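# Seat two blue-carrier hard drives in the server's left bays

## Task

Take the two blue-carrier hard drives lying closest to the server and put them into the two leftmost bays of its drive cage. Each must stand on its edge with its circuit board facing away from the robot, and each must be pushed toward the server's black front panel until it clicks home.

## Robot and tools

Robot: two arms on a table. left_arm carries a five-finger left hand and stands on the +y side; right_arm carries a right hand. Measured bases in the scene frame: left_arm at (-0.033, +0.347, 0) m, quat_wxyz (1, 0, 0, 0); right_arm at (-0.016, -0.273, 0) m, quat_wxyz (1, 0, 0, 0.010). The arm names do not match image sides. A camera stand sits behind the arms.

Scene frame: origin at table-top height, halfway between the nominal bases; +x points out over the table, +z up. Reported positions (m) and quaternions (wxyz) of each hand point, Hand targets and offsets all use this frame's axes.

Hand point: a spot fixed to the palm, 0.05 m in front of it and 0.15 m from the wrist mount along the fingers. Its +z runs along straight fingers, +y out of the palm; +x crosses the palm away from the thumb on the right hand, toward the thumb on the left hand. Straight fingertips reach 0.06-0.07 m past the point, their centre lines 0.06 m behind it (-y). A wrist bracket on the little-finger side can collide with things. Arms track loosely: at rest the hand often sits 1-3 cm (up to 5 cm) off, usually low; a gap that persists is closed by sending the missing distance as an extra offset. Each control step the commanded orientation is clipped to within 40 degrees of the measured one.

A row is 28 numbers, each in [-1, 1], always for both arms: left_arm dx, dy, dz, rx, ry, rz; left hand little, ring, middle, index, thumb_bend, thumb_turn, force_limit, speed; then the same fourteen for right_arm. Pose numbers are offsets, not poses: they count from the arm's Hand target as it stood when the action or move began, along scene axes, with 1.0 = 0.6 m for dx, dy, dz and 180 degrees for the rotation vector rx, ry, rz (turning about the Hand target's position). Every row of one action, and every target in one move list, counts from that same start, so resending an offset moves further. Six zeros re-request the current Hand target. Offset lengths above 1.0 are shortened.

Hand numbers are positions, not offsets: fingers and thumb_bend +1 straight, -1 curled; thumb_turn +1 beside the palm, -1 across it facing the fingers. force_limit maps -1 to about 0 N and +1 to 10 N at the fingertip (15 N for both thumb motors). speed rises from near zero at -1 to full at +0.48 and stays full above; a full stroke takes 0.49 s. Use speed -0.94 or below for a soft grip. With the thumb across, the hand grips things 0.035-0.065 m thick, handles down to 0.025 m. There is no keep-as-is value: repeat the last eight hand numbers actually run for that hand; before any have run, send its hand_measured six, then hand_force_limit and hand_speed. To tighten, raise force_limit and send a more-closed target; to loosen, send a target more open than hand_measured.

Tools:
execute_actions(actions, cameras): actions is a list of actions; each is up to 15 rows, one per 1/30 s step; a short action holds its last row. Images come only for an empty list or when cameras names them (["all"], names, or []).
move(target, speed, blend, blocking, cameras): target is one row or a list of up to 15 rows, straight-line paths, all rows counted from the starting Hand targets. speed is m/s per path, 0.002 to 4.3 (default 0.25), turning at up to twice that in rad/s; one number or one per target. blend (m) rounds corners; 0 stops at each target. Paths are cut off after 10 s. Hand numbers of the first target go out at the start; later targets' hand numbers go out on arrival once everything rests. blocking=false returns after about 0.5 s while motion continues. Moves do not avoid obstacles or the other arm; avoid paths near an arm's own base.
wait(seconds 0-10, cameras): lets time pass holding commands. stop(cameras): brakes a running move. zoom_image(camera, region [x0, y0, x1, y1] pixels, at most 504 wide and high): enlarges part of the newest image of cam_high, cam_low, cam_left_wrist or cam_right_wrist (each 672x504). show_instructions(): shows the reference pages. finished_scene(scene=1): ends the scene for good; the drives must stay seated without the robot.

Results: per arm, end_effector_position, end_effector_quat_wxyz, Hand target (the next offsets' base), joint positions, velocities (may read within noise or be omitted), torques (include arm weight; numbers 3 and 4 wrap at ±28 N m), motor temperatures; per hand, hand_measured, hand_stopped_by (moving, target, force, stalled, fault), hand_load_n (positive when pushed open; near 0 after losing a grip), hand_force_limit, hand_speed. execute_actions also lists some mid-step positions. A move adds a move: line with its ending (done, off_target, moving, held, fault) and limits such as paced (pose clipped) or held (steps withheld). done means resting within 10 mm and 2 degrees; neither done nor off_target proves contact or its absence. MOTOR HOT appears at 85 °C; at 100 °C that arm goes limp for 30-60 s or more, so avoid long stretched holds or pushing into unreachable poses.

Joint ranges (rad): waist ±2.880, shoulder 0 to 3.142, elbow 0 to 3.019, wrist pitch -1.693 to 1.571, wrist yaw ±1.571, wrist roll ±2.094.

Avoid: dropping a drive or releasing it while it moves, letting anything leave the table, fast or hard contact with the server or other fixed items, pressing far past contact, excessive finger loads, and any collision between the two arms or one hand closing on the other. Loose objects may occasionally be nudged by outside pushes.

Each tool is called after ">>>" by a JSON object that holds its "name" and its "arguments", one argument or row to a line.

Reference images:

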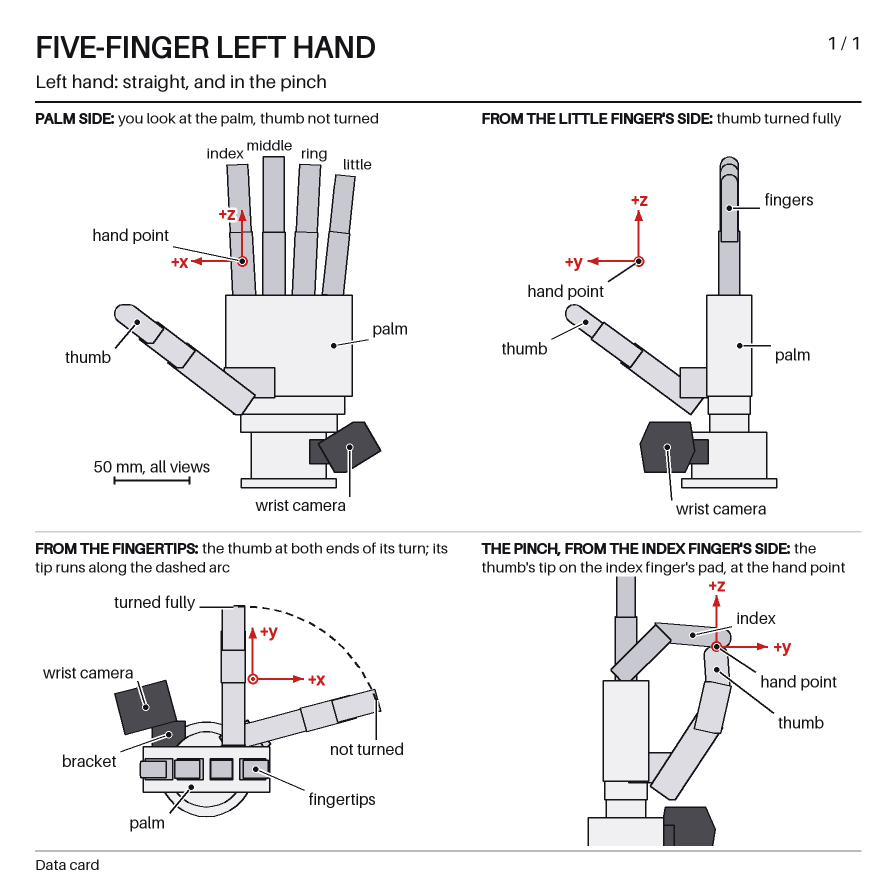

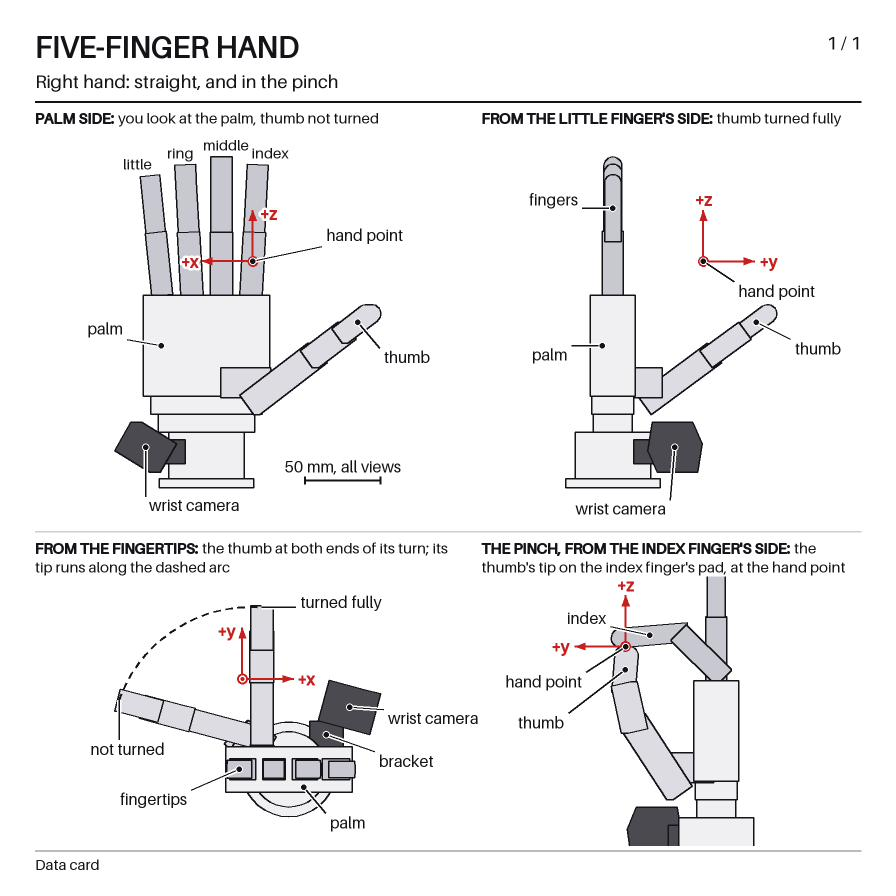

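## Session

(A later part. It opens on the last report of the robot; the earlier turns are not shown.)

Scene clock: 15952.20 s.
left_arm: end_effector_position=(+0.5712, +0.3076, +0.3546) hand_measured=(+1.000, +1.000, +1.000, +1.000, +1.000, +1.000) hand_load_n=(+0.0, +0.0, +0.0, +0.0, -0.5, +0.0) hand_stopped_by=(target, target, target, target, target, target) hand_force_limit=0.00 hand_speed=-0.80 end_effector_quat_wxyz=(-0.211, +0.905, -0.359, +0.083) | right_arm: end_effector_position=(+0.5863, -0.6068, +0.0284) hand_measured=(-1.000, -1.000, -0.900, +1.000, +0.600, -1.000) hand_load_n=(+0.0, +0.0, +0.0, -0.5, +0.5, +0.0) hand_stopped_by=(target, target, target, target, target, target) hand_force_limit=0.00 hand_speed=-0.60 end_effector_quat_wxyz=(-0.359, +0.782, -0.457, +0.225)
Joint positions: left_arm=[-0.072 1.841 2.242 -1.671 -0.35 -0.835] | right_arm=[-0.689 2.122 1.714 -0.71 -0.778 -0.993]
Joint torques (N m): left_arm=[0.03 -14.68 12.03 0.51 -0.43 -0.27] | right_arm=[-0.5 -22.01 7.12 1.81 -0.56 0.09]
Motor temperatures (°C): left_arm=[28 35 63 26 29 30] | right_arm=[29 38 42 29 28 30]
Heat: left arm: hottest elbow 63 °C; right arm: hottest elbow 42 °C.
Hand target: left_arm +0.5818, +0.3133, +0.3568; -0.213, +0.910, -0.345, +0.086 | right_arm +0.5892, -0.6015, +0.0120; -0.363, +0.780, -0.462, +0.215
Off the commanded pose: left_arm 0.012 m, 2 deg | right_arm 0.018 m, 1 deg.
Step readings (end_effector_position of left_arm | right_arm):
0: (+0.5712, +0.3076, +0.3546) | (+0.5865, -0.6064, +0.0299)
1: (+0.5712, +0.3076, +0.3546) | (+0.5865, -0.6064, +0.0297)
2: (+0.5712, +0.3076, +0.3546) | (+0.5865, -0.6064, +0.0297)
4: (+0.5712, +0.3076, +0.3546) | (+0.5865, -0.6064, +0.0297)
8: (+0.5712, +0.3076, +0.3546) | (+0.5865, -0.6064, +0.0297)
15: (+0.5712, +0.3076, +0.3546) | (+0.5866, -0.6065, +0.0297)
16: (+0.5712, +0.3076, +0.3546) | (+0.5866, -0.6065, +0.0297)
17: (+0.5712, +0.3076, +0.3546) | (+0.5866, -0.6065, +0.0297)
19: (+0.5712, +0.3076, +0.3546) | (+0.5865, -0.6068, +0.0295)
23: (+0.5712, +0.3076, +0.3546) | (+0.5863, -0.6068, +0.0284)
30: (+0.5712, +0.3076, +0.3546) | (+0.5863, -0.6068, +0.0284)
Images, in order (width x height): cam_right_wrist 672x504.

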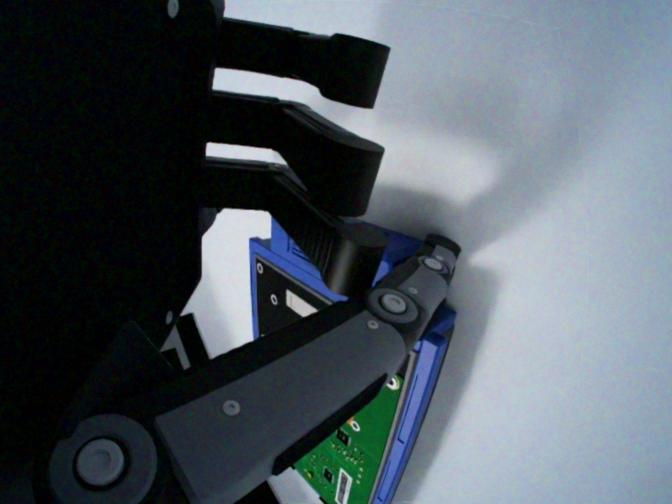

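>>> {"name": "execute_actions", "arguments": {
  "actions": [
    [[0,0,0,0,0,0,1,1,1,1,1,1,0,-0.8, 0,0,0,0,0,0,-1,-1,-0.9,0.0,0.6,-1,0.6,-0.5]],
    [[0,0,0,0,0,0,1,1,1,1,1,1,0,-0.8, 0,0,0,0,0,0,-1,-1,-0.9,0.0,0.6,-1,0.6,-0.5]],
    [[0,0,0,0,0,0,1,1,1,1,1,1,0,-0.8, 0,0,0,0,0,0,-1,-1,-0.9,0.0,0.6,-1,0.6,-0.5]]
  ],
  "cameras": ["cam_right_wrist","cam_high"]
}}

>>> {"name": "zoom_image", "arguments": {
  "camera": "cam_high",
  "region": [40, 230, 200, 350]
}}

Scene clock: 15975.17 s.
left_arm: end_effector_position=(+0.5712, +0.3076, +0.3546) hand_measured=(+1.000, +1.000, +1.000, +1.000, +1.000, +1.000) hand_load_n=(+0.0, +0.0, +0.0, -0.5, +0.0, +0.0) hand_stopped_by=(target, target, target, target, target, target) hand_force_limit=0.00 hand_speed=-0.80 end_effector_quat_wxyz=(-0.211, +0.905, -0.359, +0.083) | right_arm: end_effector_position=(+0.5869, -0.6061, +0.0286) hand_measured=(-1.000, -1.000, -0.900, +0.454, +0.602, -1.000) hand_load_n=(-0.5, +0.0, +0.5, +7.0, +9.5, -2.0) hand_stopped_by=(target, target, target, force, target, target) hand_force_limit=0.60 hand_speed=-0.50 end_effector_quat_wxyz=(-0.360, +0.781, -0.458, +0.225)
Joint positions: left_arm=[-0.072 1.841 2.242 -1.671 -0.35 -0.835] | right_arm=[-0.688 2.122 1.714 -0.709 -0.778 -0.991]
Joint torques (N m): left_arm=[-0.03 -14.74 12 0.51 -0.42 -0.27] | right_arm=[-0.62 -21.95 7.12 1.74 -0.56 0.06]
Motor temperatures (°C): left_arm=[28 35 63 26 29 30] | right_arm=[29 38 42 29 28 30]
Heat: left arm: hottest elbow 63 °C; right arm: hottest elbow 42 °C.
Hand target: left_arm +0.5818, +0.3133, +0.3568; -0.213, +0.910, -0.345, +0.086 | right_arm +0.5892, -0.6014, +0.0120; -0.363, +0.780, -0.462, +0.215
Off the commanded pose: left_arm 0.012 m, 2 deg | right_arm 0.017 m, 1 deg.
Step readings (end_effector_position of left_arm | right_arm):
0: (+0.5712, +0.3076, +0.3546) | (+0.5863, -0.6068, +0.0284)
1: (+0.5712, +0.3076, +0.3546) | (+0.5863, -0.6068, +0.0284)
2: (+0.5712, +0.3076, +0.3546) | (+0.5863, -0.6068, +0.0284)
4: (+0.5712, +0.3076, +0.3546) | (+0.5863, -0.6068, +0.0284)
8: (+0.5712, +0.3076, +0.3546) | (+0.5863, -0.6068, +0.0284)
15: (+0.5712, +0.3076, +0.3546) | (+0.5868, -0.6064, +0.0286)
16: (+0.5712, +0.3076, +0.3546) | (+0.5869, -0.6061, +0.0286)
17: (+0.5712, +0.3076, +0.3546) | (+0.5869, -0.6061, +0.0286)
19: (+0.5712, +0.3076, +0.3546) | (+0.5869, -0.6061, +0.0286)
23: (+0.5712, +0.3076, +0.3546) | (+0.5869, -0.6061, +0.0286)
30: (+0.5712, +0.3076, +0.3546) | (+0.5869, -0.6061, +0.0286)
31: (+0.5712, +0.3076, +0.3546) | (+0.5869, -0.6061, +0.0286)
32: (+0.5712, +0.3076, +0.3546) | (+0.5869, -0.6061, +0.0286)
34: (+0.5712, +0.3076, +0.3546) | (+0.5869, -0.6061, +0.0286)
38: (+0.5712, +0.3076, +0.3546) | (+0.5869, -0.6061, +0.0286)
45: (+0.5712, +0.3076, +0.3546) | (+0.5869, -0.6061, +0.0286)
Images, in order (width x height): cam_high 672x504, cam_right_wrist 672x504.

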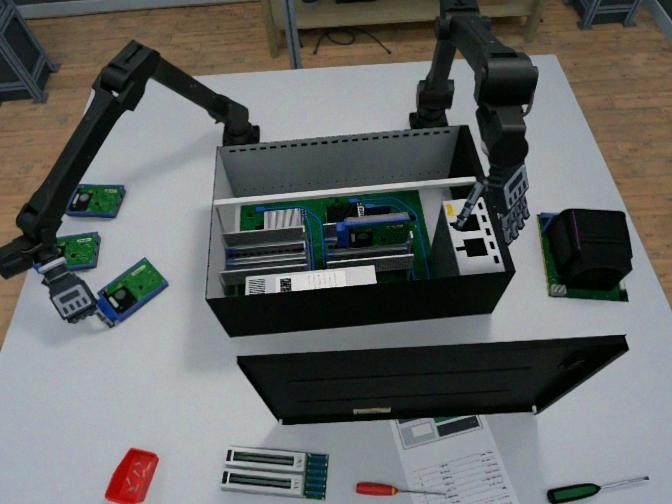

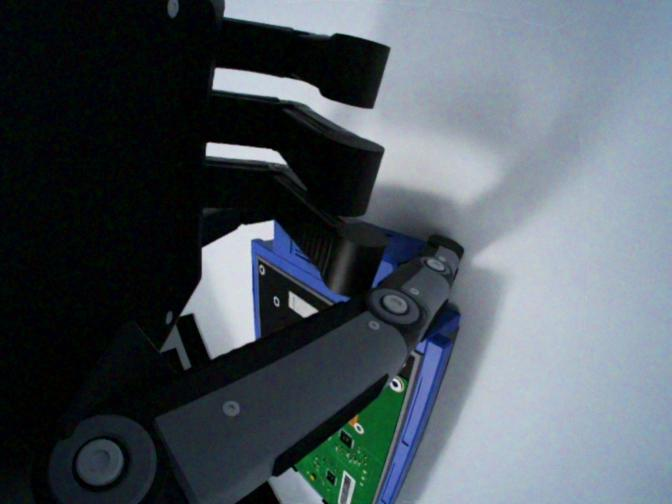

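Scaled by 3.150 from the camera's 672x504 image, which has a finer 960x720 frame.

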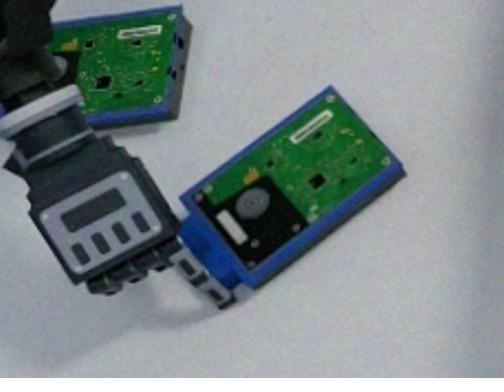

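>>> {"name": "move", "arguments": {
  "target": [
    [0,0,0,0,0,0,1,1,1,1,1,1,0,-0.8, -0.0235,0.0293,0.188,0,0,0,-1,-1,-0.9,0.0,0.6,-1,0.6,-0.5],
    [0,0,0,0,0,0,1,1,1,1,1,1,0,-0.8, -0.0625,0.078,0.262,0,0,0,-1,-1,-0.9,0.0,0.6,-1,0.6,-0.5]
  ],
  "speed": 0.06,
  "blend": [0.02,0],
  "cameras": ["cam_right_wrist","cam_high"]
}}

>>> {"name": "zoom_image", "arguments": {
  "camera": "cam_high",
  "region": [40, 210, 200, 350]
}}

Scene clock: 15999.40 s.
left_arm: end_effector_position=(+0.5712, +0.3076, +0.3546) hand_measured=(+1.000, +1.000, +1.000, +1.000, +1.000, +1.000) hand_load_n=(+0.0, +0.0, +0.0, +0.0, +0.0, +0.0) hand_stopped_by=(target, target, target, target, target, target) hand_force_limit=0.00 hand_speed=-0.80 end_effector_quat_wxyz=(-0.211, +0.905, -0.359, +0.083) | right_arm: end_effector_position=(+0.5476, -0.5590, +0.1588) hand_measured=(-1.000, -1.000, -0.900, +0.454, +0.600, -1.000) hand_load_n=(+0.5, +0.0, +0.0, +0.0, +0.0, +0.0) hand_stopped_by=(target, target, target, force, target, target) hand_force_limit=0.60 hand_speed=-0.50 end_effector_quat_wxyz=(-0.361, +0.781, -0.463, +0.212)
Joint positions: left_arm=[-0.072 1.841 2.242 -1.671 -0.35 -0.835] | right_arm=[-0.667 1.873 1.677 -0.929 -0.767 -0.965]
Joint torques (N m): left_arm=[-0.03 -14.62 11.97 0.51 -0.43 -0.27] | right_arm=[-0.5 -21.89 8.55 0.98 -0.6 0.1]
Motor temperatures (°C): left_arm=[28 35 63 26 29 30] | right_arm=[29 38 41 28 28 30]
Heat: left arm: hottest elbow 63 °C; right arm: hottest elbow 41 °C.
Hand target: left_arm +0.5818, +0.3133, +0.3568; -0.213, +0.910, -0.345, +0.086 | right_arm +0.5517, -0.5546, +0.1692; -0.363, +0.780, -0.462, +0.215
Off the commanded pose: left_arm 0.012 m, 2 deg | right_arm 0.012 m, 0 deg.
move: off_target (left_arm, right_arm)
Images, in order (width x height): cam_high 672x504, cam_right_wrist 672x504.

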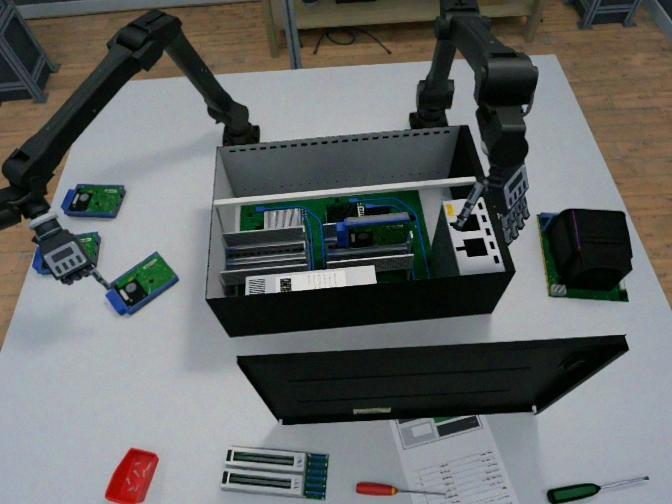

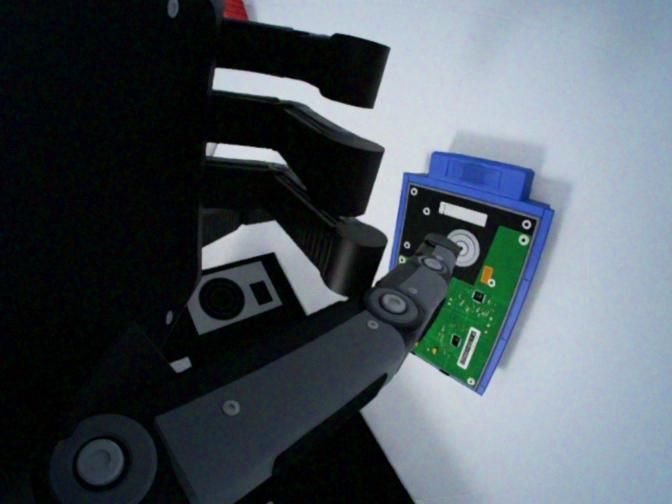

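Scaled by 3.150 from the camera's 672x504 image, which has a finer 960x720 frame.

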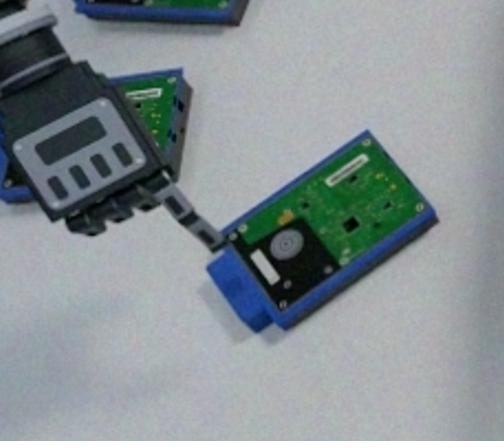

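>>> {"name": "zoom_image", "arguments": {
  "camera": "cam_right_wrist",
  "region": [390, 130, 570, 270]
}}

Scaled by 2.800 from the camera's 672x504 image, which has a finer 960x720 frame.

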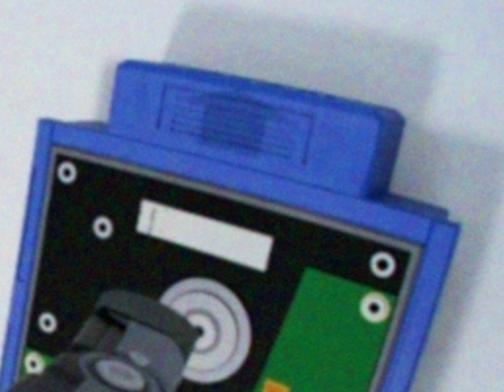

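>>> {"name": "move", "arguments": {
  "target": [
    [0,0,0,0,0,0,1,1,1,1,1,1,0,-0.8, 0.0433,-0.0407,-0.03,0,0,0.02,-1,-1,-0.9,1,1,-1,0.3,0.3],
    [0,0,0,0,0,0,1,1,1,1,1,1,0,-0.8, 0.0433,-0.0407,-0.1515,0,0,0.02,-1,-1,-0.9,1,1,-1,0.3,0.3]
  ],
  "speed": 0.12,
  "cameras": ["cam_right_wrist"]
}}

>>> {"name": "zoom_image", "arguments": {
  "camera": "cam_right_wrist",
  "region": [340, 160, 540, 320]
}}

Scene clock: 16062.90 s.
left_arm: end_effector_position=(+0.5712, +0.3076, +0.3546) hand_measured=(+1.000, +1.000, +1.000, +1.000, +1.000, +1.000) hand_load_n=(+0.0, +0.0, +0.0, +0.0, +0.0, +0.0) hand_stopped_by=(target, target, target, target, target, target) hand_force_limit=0.00 hand_speed=-0.80 end_effector_quat_wxyz=(-0.211, +0.905, -0.359, +0.083) | right_arm: end_effector_position=(+0.5737, -0.5764, +0.0855) hand_measured=(-1.000, -1.000, -0.900, +1.000, +1.000, -1.000) hand_load_n=(+0.5, +0.0, +0.0, +0.0, -0.5, +0.0) hand_stopped_by=(target, target, target, target, target, target) hand_force_limit=0.30 hand_speed=0.30 end_effector_quat_wxyz=(-0.370, +0.792, -0.442, +0.201)
Joint positions: left_arm=[-0.072 1.841 2.242 -1.671 -0.35 -0.835] | right_arm=[-0.667 2.032 1.728 -0.873 -0.796 -1.032]
Joint torques (N m): left_arm=[-0.09 -14.62 12.01 0.53 -0.43 -0.26] | right_arm=[-1.2 -21.77 7.76 1.68 -0.63 -0.17]
Motor temperatures (°C): left_arm=[28 35 64 26 30 30] | right_arm=[29 36 42 28 28 30]
Heat: left arm: hottest elbow 64 °C; right arm: hottest elbow 42 °C.
Hand target: left_arm +0.5818, +0.3133, +0.3568; -0.213, +0.910, -0.345, +0.086 | right_arm +0.5777, -0.5790, +0.0782; -0.369, +0.794, -0.437, +0.203
Off the commanded pose: left_arm 0.012 m, 2 deg | right_arm 0.009 m, 1 deg.
move: off_target (left_arm)
Images, in order (width x height): cam_right_wrist 672x504.

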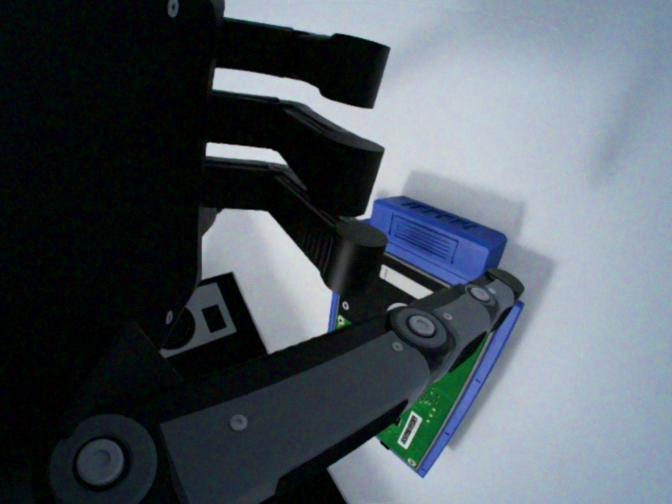

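Scaled by 2.520 from the camera's 672x504 image, which has a finer 960x720 frame.

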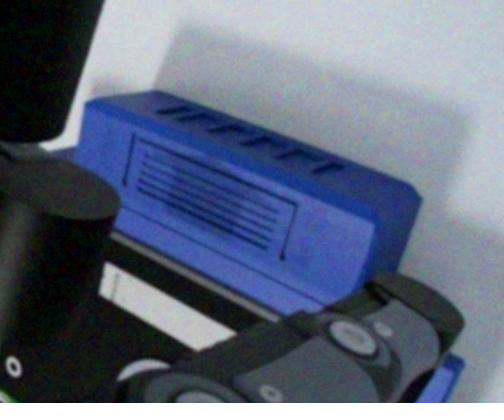

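>>> {"name": "move", "arguments": {
  "target": [
    [0,0,0,0,0,0,1,1,1,1,1,1,0,-0.8, 0.0,0.0175,-0.02,0,0,0,-1,-1,-0.9,1,1,-1,0.3,0.3],
    [0,0,0,0,0,0,1,1,1,1,1,1,0,-0.8, 0.0,0.0175,-0.105,0,0,0,-1,-1,-0.9,1,1,-1,0.3,0.3]
  ],
  "speed": 0.08,
  "blend": [0.005,0]
}}

>>> {"name": "execute_actions", "arguments": {
  "actions": [
    [[0,0,0,0,0,0,1,1,1,1,1,1,0,-0.8, 0,0,0,0,0,0,-1,-1,-0.9,1,0.6,-1,0.0,-0.6]],
    [[0,0,0,0,0,0,1,1,1,1,1,1,0,-0.8, 0,0,0,0,0,0,-1,-1,-0.9,1,0.6,-1,0.0,-0.6]]
  ],
  "cameras": ["cam_right_wrist"]
}}

>>> {"name": "zoom_image", "arguments": {
  "camera": "cam_right_wrist",
  "region": [300, 190, 500, 350]
}}

Scene clock: 16119.90 s.
left_arm: end_effector_position=(+0.5712, +0.3076, +0.3546) hand_measured=(+1.000, +1.000, +1.000, +1.000, +1.000, +1.000) hand_load_n=(+0.0, +0.0, +0.0, +0.0, +0.0, +0.0) hand_stopped_by=(target, target, target, target, target, target) hand_force_limit=0.00 hand_speed=-0.80 end_effector_quat_wxyz=(-0.211, +0.905, -0.359, +0.083) | right_arm: end_effector_position=(+0.5739, -0.5712, +0.0260) hand_measured=(-1.000, -1.000, -0.900, +1.000, +1.000, -1.000) hand_load_n=(+0.0, +0.0, +0.0, +0.0, +0.0, +0.0) hand_stopped_by=(target, target, target, target, target, target) hand_force_limit=0.30 hand_speed=0.30 end_effector_quat_wxyz=(-0.369, +0.794, -0.436, +0.208)
Joint positions: left_arm=[-0.072 1.841 2.242 -1.671 -0.35 -0.835] | right_arm=[-0.66 2.075 1.63 -0.714 -0.794 -1.032]
Joint torques (N m): left_arm=[0.03 -14.51 12.01 0.49 -0.42 -0.27] | right_arm=[-0.56 -21.42 7.17 1.73 -0.48 0.02]
Motor temperatures (°C): left_arm=[28 35 64 26 30 30] | right_arm=[29 36 40 28 28 30]
Heat: left arm: hottest elbow 64 °C; right arm: hottest elbow 40 °C.
Hand target: left_arm +0.5818, +0.3133, +0.3568; -0.213, +0.910, -0.345, +0.086 | right_arm +0.5777, -0.5684, +0.0151; -0.369, +0.794, -0.437, +0.203
Off the commanded pose: left_arm 0.012 m, 2 deg | right_arm 0.012 m, 1 deg.
move: off_target (left_arm, right_arm)

Scene clock: 16121.10 s.
left_arm: end_effector_position=(+0.5712, +0.3076, +0.3546) hand_measured=(+1.000, +1.000, +1.000, +1.000, +1.000, +1.000) hand_load_n=(+0.0, +0.0, +0.0, +0.0, +0.0, +0.0) hand_stopped_by=(target, target, target, target, target, target) hand_force_limit=0.00 hand_speed=-0.80 end_effector_quat_wxyz=(-0.211, +0.905, -0.359, +0.083) | right_arm: end_effector_position=(+0.5737, -0.5716, +0.0257) hand_measured=(-1.000, -1.000, -0.900, +1.000, +0.600, -1.000) hand_load_n=(+0.0, +0.0, +0.0, +0.0, +0.5, +0.0) hand_stopped_by=(target, target, target, target, target, target) hand_force_limit=0.00 hand_speed=-0.60 end_effector_quat_wxyz=(-0.367, +0.795, -0.436, +0.208)
Joint positions: left_arm=[-0.072 1.841 2.242 -1.671 -0.35 -0.835] | right_arm=[-0.66 2.075 1.63 -0.714 -0.792 -1.032]
Joint torques (N m): left_arm=[0.03 -14.62 12.03 0.55 -0.43 -0.27] | right_arm=[-0.62 -21.48 7.24 1.73 -0.57 0.02]
Motor temperatures (°C): left_arm=[28 35 64 26 30 30] | right_arm=[29 36 40 28 28 30]
Heat: left arm: hottest elbow 64 °C; right arm: hottest elbow 40 °C.
Hand target: left_arm +0.5818, +0.3133, +0.3568; -0.213, +0.910, -0.345, +0.086 | right_arm +0.5777, -0.5685, +0.0151; -0.369, +0.794, -0.437, +0.203
Off the commanded pose: left_arm 0.012 m, 2 deg | right_arm 0.012 m, 1 deg.
Step readings (end_effector_position of left_arm | right_arm):
0: (+0.5712, +0.3076, +0.3546) | (+0.5739, -0.5712, +0.0260)
1: (+0.5712, +0.3076, +0.3546) | (+0.5739, -0.5712, +0.0260)
2: (+0.5712, +0.3076, +0.3546) | (+0.5739, -0.5712, +0.0260)
4: (+0.5712, +0.3076, +0.3546) | (+0.5739, -0.5712, +0.0260)
8: (+0.5712, +0.3076, +0.3546) | (+0.5739, -0.5712, +0.0260)
15: (+0.5712, +0.3076, +0.3546) | (+0.5738, -0.5715, +0.0257)
16: (+0.5712, +0.3076, +0.3546) | (+0.5738, -0.5715, +0.0257)
17: (+0.5712, +0.3076, +0.3546) | (+0.5738, -0.5715, +0.0257)
19: (+0.5712, +0.3076, +0.3546) | (+0.5738, -0.5715, +0.0257)
23: (+0.5712, +0.3076, +0.3546) | (+0.5737, -0.5716, +0.0257)
30: (+0.5712, +0.3076, +0.3546) | (+0.5737, -0.5716, +0.0257)
Images, in order (width x height): cam_right_wrist 672x504.

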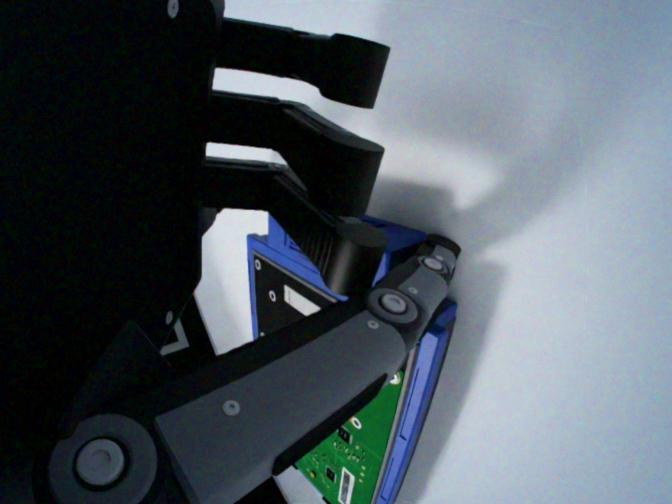

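Scaled by 2.520 from the camera's 672x504 image, which has a finer 960x720 frame.

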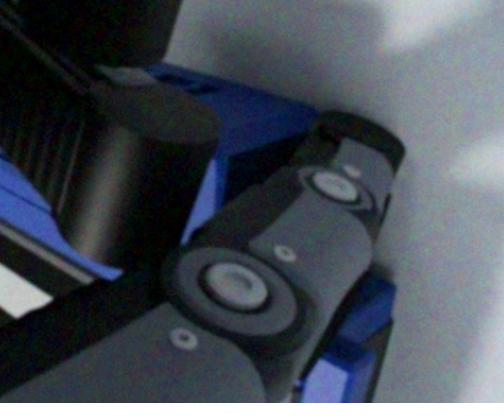

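>>> {"name": "execute_actions", "arguments": {
  "actions": [
    [[0,0,0,0,0,0,1,1,1,1,1,1,0,-0.8, 0,0,0,0,0,0,-1,-1,-0.9,1,1,-1,0.0,-0.2]]
  ]
}}

>>> {"name": "move", "arguments": {
  "target": [
    [0,0,0,0,0,0,1,1,1,1,1,1,0,-0.8, -0.008,0.02,0.05,0,0,0,-1,-1,-0.9,1,1,-1,0.3,0.3],
    [0,0,0,0,0,0,1,1,1,1,1,1,0,-0.8, -0.008,0.016,0.002,0,0,0,-1,-1,-0.9,1,1,-1,0.3,0.3]
  ],
  "speed": 0.06
}}

>>> {"name": "execute_actions", "arguments": {
  "actions": [
    [[0,0,0,0,0,0,1,1,1,1,1,1,0,-0.8, 0,0,0,0,0,0,-1,-1,-0.9,1,0.6,-1,0.0,-0.6]],
    [[0,0,0,0,0,0,1,1,1,1,1,1,0,-0.8, 0,0,0,0,0,0,-1,-1,-0.9,1,0.6,-1,0.0,-0.6]]
  ],
  "cameras": ["cam_right_wrist"]
}}

>>> {"name": "zoom_image", "arguments": {
  "camera": "cam_right_wrist",
  "region": [300, 190, 500, 350]
}}

Scene clock: 16156.33 s.
left_arm: end_effector_position=(+0.5712, +0.3076, +0.3546) hand_measured=(+1.000, +1.000, +1.000, +1.000, +1.000, +1.000) hand_load_n=(+0.0, +0.0, +0.0, +0.0, +0.0, +0.0) hand_stopped_by=(target, target, target, target, target, target) hand_force_limit=0.00 hand_speed=-0.80 end_effector_quat_wxyz=(-0.211, +0.905, -0.359, +0.083) | right_arm: end_effector_position=(+0.5737, -0.5716, +0.0257) hand_measured=(-1.000, -1.000, -0.900, +1.000, +1.000, -1.000) hand_load_n=(+0.0, +0.0, +0.0, +0.0, +0.0, +0.0) hand_stopped_by=(target, target, target, target, target, target) hand_force_limit=0.00 hand_speed=-0.20 end_effector_quat_wxyz=(-0.367, +0.795, -0.436, +0.208)
Joint positions: left_arm=[-0.072 1.841 2.242 -1.671 -0.35 -0.835] | right_arm=[-0.66 2.075 1.63 -0.714 -0.792 -1.032]
Joint torques (N m): left_arm=[-0.03 -14.56 12.04 0.51 -0.43 -0.26] | right_arm=[-0.56 -21.54 7.24 1.73 -0.57 0.02]
Motor temperatures (°C): left_arm=[28 35 64 26 30 30] | right_arm=[29 37 41 28 28 30]
Heat: left arm: hottest elbow 64 °C; right arm: hottest elbow 41 °C.
Hand target: left_arm +0.5818, +0.3133, +0.3568; -0.213, +0.910, -0.345, +0.086 | right_arm +0.5777, -0.5685, +0.0151; -0.369, +0.794, -0.437, +0.203
Off the commanded pose: left_arm 0.012 m, 2 deg | right_arm 0.012 m, 1 deg.
Step readings (end_effector_position of left_arm | right_arm):
0: (+0.5712, +0.3076, +0.3546) | (+0.5737, -0.5716, +0.0257)
1: (+0.5712, +0.3076, +0.3546) | (+0.5737, -0.5716, +0.0257)
2: (+0.5712, +0.3076, +0.3546) | (+0.5737, -0.5716, +0.0257)
4: (+0.5712, +0.3076, +0.3546) | (+0.5737, -0.5716, +0.0257)
8: (+0.5712, +0.3076, +0.3546) | (+0.5737, -0.5716, +0.0257)
15: (+0.5712, +0.3076, +0.3546) | (+0.5737, -0.5716, +0.0257)

Scene clock: 16158.33 s.
left_arm: end_effector_position=(+0.5712, +0.3076, +0.3546) hand_measured=(+1.000, +1.000, +1.000, +1.000, +1.000, +1.000) hand_load_n=(+0.0, +0.0, +0.0, +0.0, +0.0, +0.0) hand_stopped_by=(target, target, target, target, target, target) hand_force_limit=0.00 hand_speed=-0.80 end_effector_quat_wxyz=(-0.211, +0.905, -0.359, +0.083) | right_arm: end_effector_position=(+0.5711, -0.5647, +0.0281) hand_measured=(-1.000, -1.000, -0.900, +1.000, +1.000, -1.000) hand_load_n=(+0.0, +0.0, +0.0, +0.0, +0.0, -0.5) hand_stopped_by=(target, target, target, target, target, target) hand_force_limit=0.30 hand_speed=0.30 end_effector_quat_wxyz=(-0.366, +0.796, -0.432, +0.212)
Joint positions: left_arm=[-0.072 1.841 2.242 -1.671 -0.35 -0.835] | right_arm=[-0.653 2.052 1.597 -0.691 -0.789 -1.031]
Joint torques (N m): left_arm=[-0.03 -14.56 12 0.55 -0.43 -0.27] | right_arm=[-0.5 -21.3 6.79 1.72 -0.57 0.12]
Motor temperatures (°C): left_arm=[28 35 64 26 30 30] | right_arm=[29 37 41 28 28 30]
Heat: left arm: hottest elbow 64 °C; right arm: hottest elbow 41 °C.
Hand target: left_arm +0.5818, +0.3133, +0.3568; -0.213, +0.910, -0.345, +0.086 | right_arm +0.5730, -0.5589, +0.0165; -0.369, +0.794, -0.437, +0.203
Off the commanded pose: left_arm 0.012 m, 2 deg | right_arm 0.013 m, 1 deg.
move: off_target (left_arm, right_arm)

Scene clock: 16159.53 s.
left_arm: end_effector_position=(+0.5712, +0.3076, +0.3546) hand_measured=(+1.000, +1.000, +1.000, +1.000, +1.000, +1.000) hand_load_n=(+0.0, +0.0, +0.0, +0.0, +0.0, +0.0) hand_stopped_by=(target, target, target, target, target, target) hand_force_limit=0.00 hand_speed=-0.80 end_effector_quat_wxyz=(-0.211, +0.905, -0.359, +0.083) | right_arm: end_effector_position=(+0.5703, -0.5641, +0.0271) hand_measured=(-1.000, -1.000, -0.900, +1.000, +0.600, -1.000) hand_load_n=(+0.0, +0.0, +0.0, +0.0, +0.5, -0.5) hand_stopped_by=(target, target, target, target, target, target) hand_force_limit=0.00 hand_speed=-0.60 end_effector_quat_wxyz=(-0.366, +0.796, -0.433, +0.211)
Joint positions: left_arm=[-0.072 1.841 2.242 -1.671 -0.35 -0.835] | right_arm=[-0.653 2.052 1.595 -0.69 -0.788 -1.029]
Joint torques (N m): left_arm=[-0.09 -14.62 12.04 0.54 -0.43 -0.26] | right_arm=[-0.5 -21.25 6.93 1.65 -0.61 0.1]
Motor temperatures (°C): left_arm=[28 35 64 26 30 30] | right_arm=[29 37 41 28 28 30]
Heat: left arm: hottest elbow 64 °C; right arm: hottest elbow 41 °C.
Hand target: left_arm +0.5818, +0.3133, +0.3568; -0.213, +0.910, -0.345, +0.086 | right_arm +0.5730, -0.5588, +0.0164; -0.369, +0.795, -0.437, +0.203
Off the commanded pose: left_arm 0.012 m, 2 deg | right_arm 0.012 m, 1 deg.
Step readings (end_effector_position of left_arm | right_arm):
0: (+0.5712, +0.3076, +0.3546) | (+0.5711, -0.5647, +0.0281)
1: (+0.5712, +0.3076, +0.3546) | (+0.5712, -0.5647, +0.0282)
2: (+0.5712, +0.3076, +0.3546) | (+0.5712, -0.5647, +0.0282)
4: (+0.5712, +0.3076, +0.3546) | (+0.5710, -0.5646, +0.0280)
8: (+0.5712, +0.3076, +0.3546) | (+0.5711, -0.5647, +0.0280)
15: (+0.5712, +0.3076, +0.3546) | (+0.5707, -0.5643, +0.0276)
16: (+0.5712, +0.3076, +0.3546) | (+0.5707, -0.5643, +0.0276)
17: (+0.5712, +0.3076, +0.3546) | (+0.5706, -0.5642, +0.0275)
19: (+0.5712, +0.3076, +0.3546) | (+0.5706, -0.5642, +0.0275)
23: (+0.5712, +0.3076, +0.3546) | (+0.5703, -0.5641, +0.0271)
30: (+0.5712, +0.3076, +0.3546) | (+0.5703, -0.5641, +0.0271)
Images, in order (width x height): cam_right_wrist 672x504.

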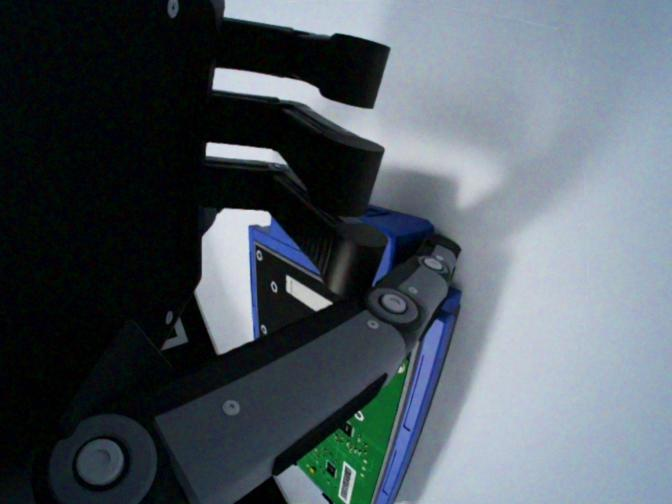

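Scaled by 2.520 from the camera's 672x504 image, which has a finer 960x720 frame.

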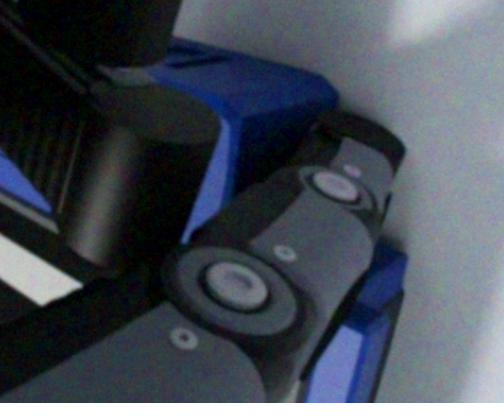

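>>> {"name": "execute_actions", "arguments": {
  "actions": [
    [[0,0,0,0,0,0,1,1,1,1,1,1,0,-0.8, 0,0,0,0,0,0,-1,-1,-0.9,0.0,0.6,-1,0.8,-0.5]],
    [[0,0,0,0,0,0,1,1,1,1,1,1,0,-0.8, 0,0,0,0,0,0,-1,-1,-0.9,0.0,0.6,-1,0.8,-0.5]],
    [[0,0,0,0,0,0,1,1,1,1,1,1,0,-0.8, 0,0,0,0,0,0,-1,-1,-0.9,0.0,0.6,-1,0.8,-0.5]]
  ],
  "cameras": ["cam_right_wrist"]
}}

Scene clock: 16172.60 s.
left_arm: end_effector_position=(+0.5712, +0.3076, +0.3546) hand_measured=(+1.000, +1.000, +1.000, +1.000, +1.000, +1.000) hand_load_n=(+0.0, +0.0, +0.0, +0.0, +0.0, +0.0) hand_stopped_by=(target, target, target, target, target, target) hand_force_limit=0.00 hand_speed=-0.80 end_effector_quat_wxyz=(-0.211, +0.905, -0.359, +0.083) | right_arm: end_effector_position=(+0.5708, -0.5634, +0.0273) hand_measured=(-1.000, -1.000, -0.900, +0.458, +0.604, -1.000) hand_load_n=(+0.0, +0.0, +0.0, +11.5, +15.5, -1.5) hand_stopped_by=(target, target, target, force, target, target) hand_force_limit=0.80 hand_speed=-0.50 end_effector_quat_wxyz=(-0.367, +0.796, -0.434, +0.211)
Joint positions: left_arm=[-0.072 1.841 2.242 -1.671 -0.35 -0.835] | right_arm=[-0.652 2.052 1.595 -0.689 -0.788 -1.026]
Joint torques (N m): left_arm=[-0.03 -14.62 12.01 0.51 -0.43 -0.27] | right_arm=[-0.62 -21.25 6.94 1.63 -0.59 0.07]
Motor temperatures (°C): left_arm=[28 35 64 26 30 30] | right_arm=[29 38 40 28 28 30]
Heat: left arm: hottest elbow 64 °C; right arm: hottest elbow 40 °C.
Hand target: left_arm +0.5818, +0.3133, +0.3568; -0.213, +0.910, -0.345, +0.086 | right_arm +0.5729, -0.5590, +0.0164; -0.369, +0.794, -0.437, +0.203
Off the commanded pose: left_arm 0.012 m, 2 deg | right_arm 0.012 m, 1 deg.
Step readings (end_effector_position of left_arm | right_arm):
0: (+0.5712, +0.3076, +0.3546) | (+0.5703, -0.5641, +0.0271)
1: (+0.5712, +0.3076, +0.3546) | (+0.5703, -0.5641, +0.0271)
2: (+0.5712, +0.3076, +0.3546) | (+0.5703, -0.5641, +0.0271)
4: (+0.5712, +0.3076, +0.3546) | (+0.5703, -0.5641, +0.0271)
8: (+0.5712, +0.3076, +0.3546) | (+0.5703, -0.5641, +0.0271)
15: (+0.5712, +0.3076, +0.3546) | (+0.5707, -0.5636, +0.0273)
16: (+0.5712, +0.3076, +0.3546) | (+0.5708, -0.5634, +0.0273)
17: (+0.5712, +0.3076, +0.3546) | (+0.5708, -0.5634, +0.0273)
19: (+0.5712, +0.3076, +0.3546) | (+0.5708, -0.5634, +0.0273)
23: (+0.5712, +0.3076, +0.3546) | (+0.5708, -0.5634, +0.0273)
30: (+0.5712, +0.3076, +0.3546) | (+0.5708, -0.5634, +0.0273)
31: (+0.5712, +0.3076, +0.3546) | (+0.5708, -0.5634, +0.0273)
32: (+0.5712, +0.3076, +0.3546) | (+0.5708, -0.5634, +0.0273)
34: (+0.5712, +0.3076, +0.3546) | (+0.5708, -0.5634, +0.0273)
38: (+0.5712, +0.3076, +0.3546) | (+0.5708, -0.5634, +0.0273)
45: (+0.5712, +0.3076, +0.3546) | (+0.5708, -0.5634, +0.0273)
Images, in order (width x height): cam_right_wrist 672x504.

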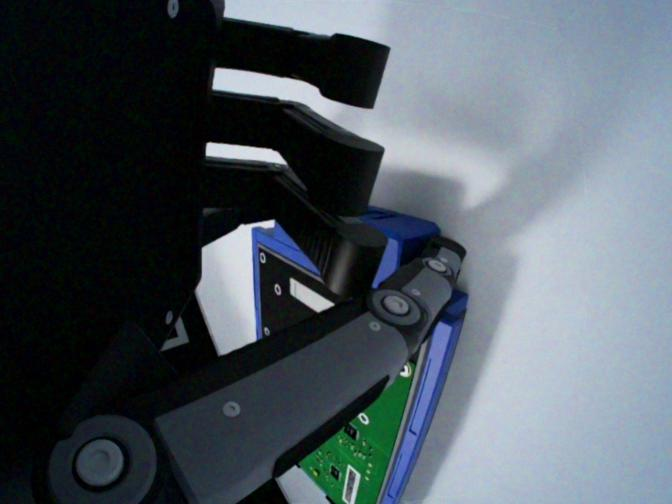

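>>> {"name": "move", "arguments": {
  "target": [
    [0,0,0,0,0,0,1,1,1,1,1,1,0,-0.8, -0.004,0.006,0.10,0,0,0,-1,-1,-0.9,0.0,0.6,-1,0.8,-0.5]
  ],
  "speed": 0.05,
  "cameras": ["cam_right_wrist","cam_high"]
}}

>>> {"name": "zoom_image", "arguments": {
  "camera": "cam_high",
  "region": [40, 210, 200, 350]
}}

Scene clock: 16191.53 s.
left_arm: end_effector_position=(+0.5712, +0.3076, +0.3546) hand_measured=(+1.000, +1.000, +1.000, +1.000, +1.000, +1.000) hand_load_n=(+0.0, +0.0, +0.0, +0.0, +0.0, +0.0) hand_stopped_by=(target, target, target, target, target, target) hand_force_limit=0.00 hand_speed=-0.80 end_effector_quat_wxyz=(-0.211, +0.905, -0.359, +0.083) | right_arm: end_effector_position=(+0.5525, -0.5507, +0.0341) hand_measured=(-1.000, -1.000, -0.900, +0.458, +0.604, -1.000) hand_load_n=(+0.0, +0.0, +0.0, +9.0, +14.0, -2.0) hand_stopped_by=(target, target, target, force, target, target) hand_force_limit=0.80 hand_speed=-0.50 end_effector_quat_wxyz=(-0.369, +0.793, -0.452, +0.173)
Joint positions: left_arm=[-0.072 1.841 2.242 -1.671 -0.35 -0.835] | right_arm=[-0.652 2.034 1.595 -0.789 -0.784 -1.026]
Joint torques (N m): left_arm=[-0.09 -14.62 11.99 0.55 -0.43 -0.27] | right_arm=[-0.44 -26.23 9.92 0.7 -0.8 0.11]
Motor temperatures (°C): left_arm=[28 35 64 26 30 30] | right_arm=[29 38 39 28 28 30]
Heat: left arm: hottest elbow 64 °C; right arm: hottest elbow 39 °C.
Hand target: left_arm +0.5818, +0.3133, +0.3568; -0.213, +0.910, -0.345, +0.086 | right_arm +0.5704, -0.5553, +0.0763; -0.369, +0.794, -0.437, +0.203
Off the commanded pose: left_arm 0.012 m, 2 deg | right_arm 0.046 m, 4 deg.
move: off_target (left_arm, right_arm)
Images, in order (width x height): cam_high 672x504, cam_right_wrist 672x504.

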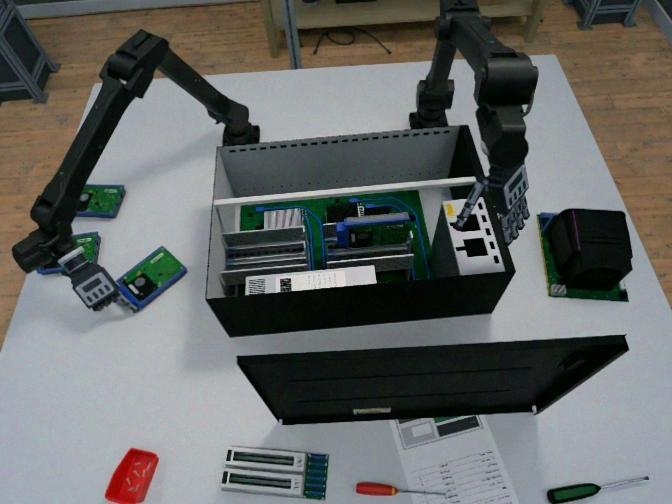

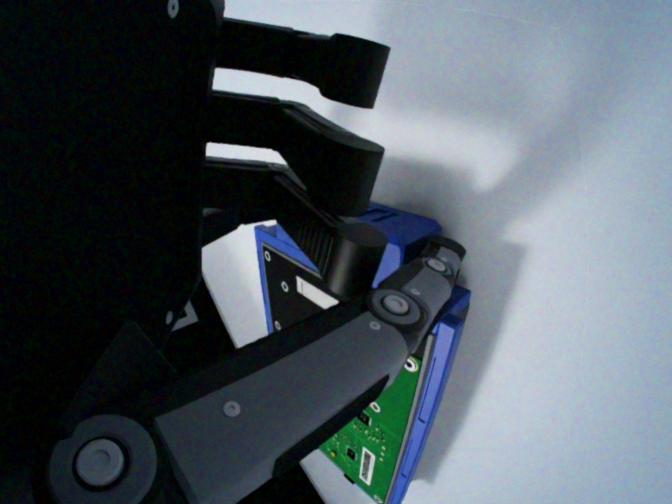

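Scaled by 3.150 from the camera's 672x504 image, which has a finer 960x720 frame.

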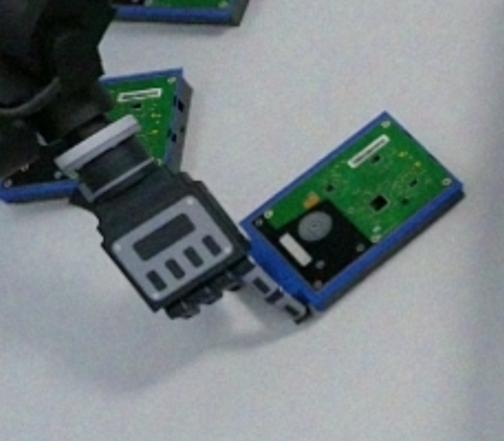

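>>> {"name": "move", "arguments": {
  "target": [
    [0,0,0,0,0,0,1,1,1,1,1,1,0,-0.8, 0.0,0.0,0.08,0,0,0,-1,-1,-0.9,0.0,0.6,-1,0.8,-0.5]
  ],
  "speed": 0.05,
  "cameras": ["cam_right_wrist","cam_high"]
}}

>>> {"name": "zoom_image", "arguments": {
  "camera": "cam_high",
  "region": [40, 210, 200, 350]
}}

Scene clock: 16208.37 s.
left_arm: end_effector_position=(+0.5712, +0.3076, +0.3546) hand_measured=(+1.000, +1.000, +1.000, +1.000, +1.000, +1.000) hand_load_n=(+0.0, +0.0, +0.0, +0.0, +0.0, -0.5) hand_stopped_by=(target, target, target, target, target, target) hand_force_limit=0.00 hand_speed=-0.80 end_effector_quat_wxyz=(-0.211, +0.905, -0.359, +0.083) | right_arm: end_effector_position=(+0.5498, -0.5480, +0.0761) hand_measured=(-1.000, -1.000, -0.900, +0.458, +0.604, -1.000) hand_load_n=(+0.0, +0.0, +0.0, +7.5, +11.5, -1.5) hand_stopped_by=(target, target, target, force, target, target) hand_force_limit=0.80 hand_speed=-0.50 end_effector_quat_wxyz=(-0.370, +0.793, -0.454, +0.166)
Joint positions: left_arm=[-0.072 1.841 2.242 -1.671 -0.35 -0.835] | right_arm=[-0.651 1.991 1.645 -0.898 -0.784 -1.026]
Joint torques (N m): left_arm=[-0.03 -14.62 12.05 0.53 -0.42 -0.27] | right_arm=[-0.5 -25.88 11.37 0.75 -0.81 0.11]
Motor temperatures (°C): left_arm=[28 35 65 26 30 30] | right_arm=[29 40 40 28 29 30]
Heat: left arm: hottest elbow 65 °C; right arm: hottest shoulder 40 °C.
Hand target: left_arm +0.5818, +0.3133, +0.3568; -0.213, +0.910, -0.345, +0.086 | right_arm +0.5705, -0.5552, +0.1246; -0.369, +0.794, -0.437, +0.203
Off the commanded pose: left_arm 0.012 m, 2 deg | right_arm 0.053 m, 5 deg.
move: off_target (left_arm, right_arm)
Images, in order (width x height): cam_high 672x504, cam_right_wrist 672x504.

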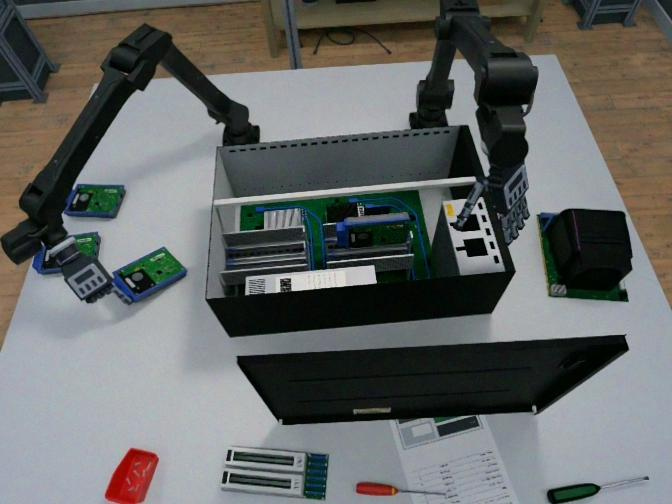

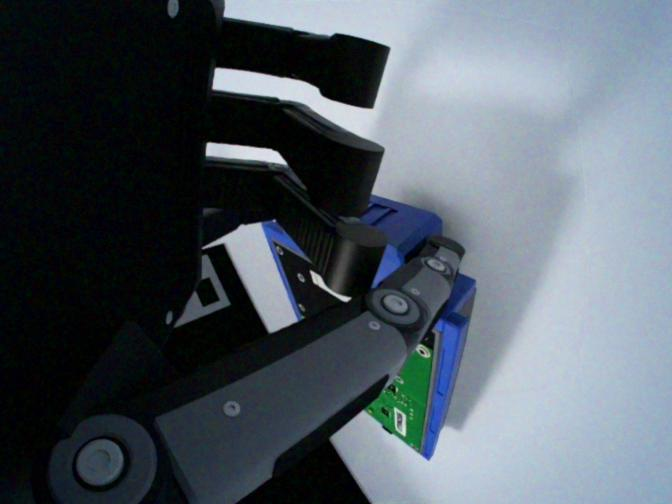

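Scaled by 3.150 from the camera's 672x504 image, which has a finer 960x720 frame.

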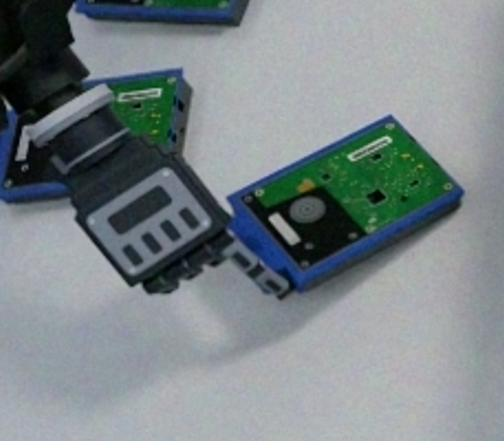

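>>> {"name": "move", "arguments": {
  "target": [
    [0,0,0,0,0,0,1,1,1,1,1,1,0,-0.8, -0.02,0.025,0.06,0,0,0,-1,-1,-0.9,0.0,0.6,-1,0.8,-0.5],
    [0,0,0,0,0,0,1,1,1,1,1,1,0,-0.8, -0.06,0.065,0.12,0,0,0,-1,-1,-0.9,0.0,0.6,-1,0.8,-0.5]
  ],
  "speed": 0.05,
  "blend": [0.02,0],
  "cameras": ["cam_right_wrist","cam_high"]
}}

>>> {"name": "zoom_image", "arguments": {
  "camera": "cam_high",
  "region": [40, 210, 200, 350]
}}

Scene clock: 16227.07 s.
left_arm: end_effector_position=(+0.5712, +0.3076, +0.3546) hand_measured=(+1.000, +1.000, +1.000, +1.000, +1.000, +1.000) hand_load_n=(+0.0, +0.0, +0.0, +0.0, +0.0, +0.0) hand_stopped_by=(target, target, target, target, target, target) hand_force_limit=0.00 hand_speed=-0.80 end_effector_quat_wxyz=(-0.211, +0.905, -0.359, +0.083) | right_arm: end_effector_position=(+0.5337, -0.5221, +0.1948) hand_measured=(-1.000, -1.000, -0.900, +0.458, +0.600, -1.000) hand_load_n=(+0.0, +0.0, +0.0, +0.0, +0.0, +0.0) hand_stopped_by=(target, target, target, force, target, target) hand_force_limit=0.80 hand_speed=-0.50 end_effector_quat_wxyz=(-0.366, +0.796, -0.435, +0.209)
Joint positions: left_arm=[-0.072 1.841 2.242 -1.671 -0.35 -0.835] | right_arm=[-0.632 1.781 1.642 -0.994 -0.78 -1.001]
Joint torques (N m): left_arm=[0.03 -14.51 12.04 0.54 -0.43 -0.26] | right_arm=[-0.5 -19.66 7.82 0.92 -0.59 0.09]
Motor temperatures (°C): left_arm=[28 35 65 26 30 30] | right_arm=[29 41 41 28 29 30]
Heat: left arm: hottest elbow 65 °C; right arm: hottest shoulder 41 °C.
Hand target: left_arm +0.5818, +0.3133, +0.3568; -0.213, +0.910, -0.345, +0.086 | right_arm +0.5345, -0.5162, +0.1965; -0.369, +0.795, -0.437, +0.203
Off the commanded pose: left_arm 0.012 m, 2 deg | right_arm 0.006 m, 1 deg.
move: off_target (left_arm); blend cut to 0.0198 m at target 1
Images, in order (width x height): cam_high 672x504, cam_right_wrist 672x504.

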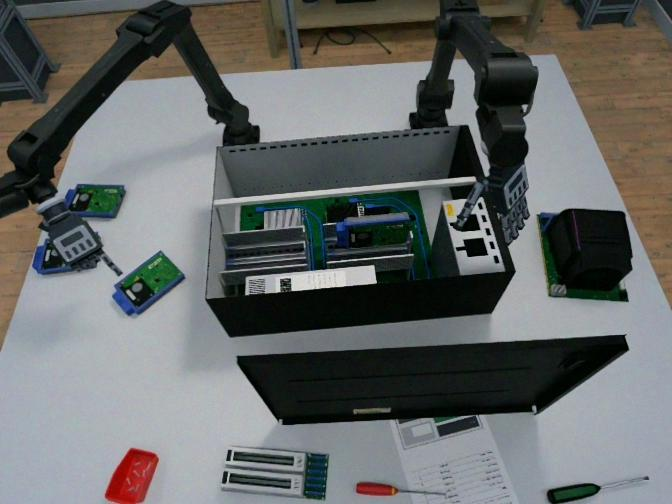

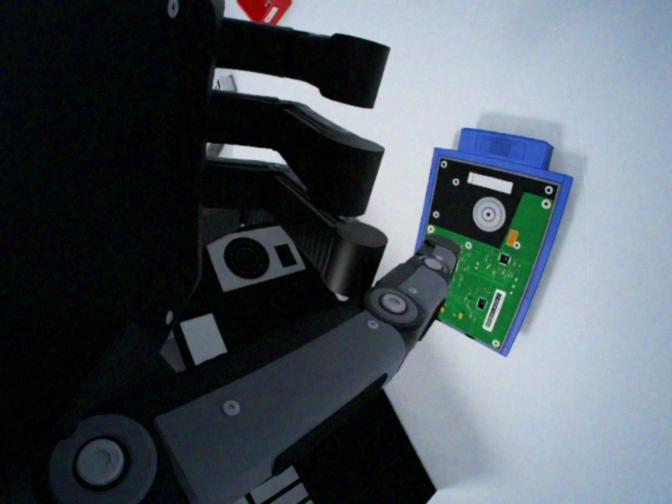

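Scaled by 3.150 from the camera's 672x504 image, which has a finer 960x720 frame.

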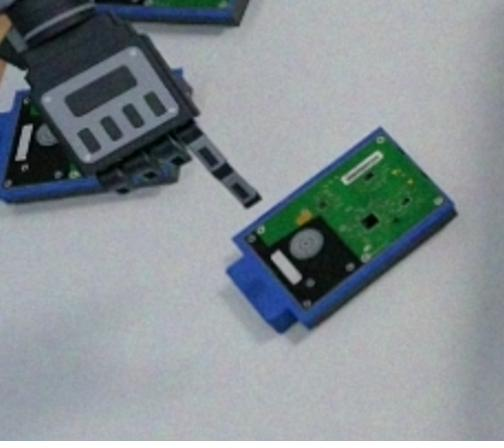

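>>> {"name": "zoom_image", "arguments": {
  "camera": "cam_right_wrist",
  "region": [410, 110, 590, 250]
}}

Scaled by 2.800 from the camera's 672x504 image, which has a finer 960x720 frame.

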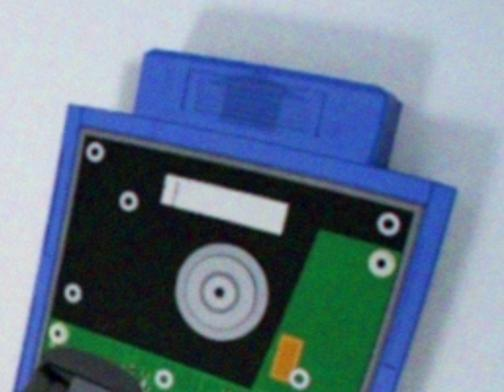

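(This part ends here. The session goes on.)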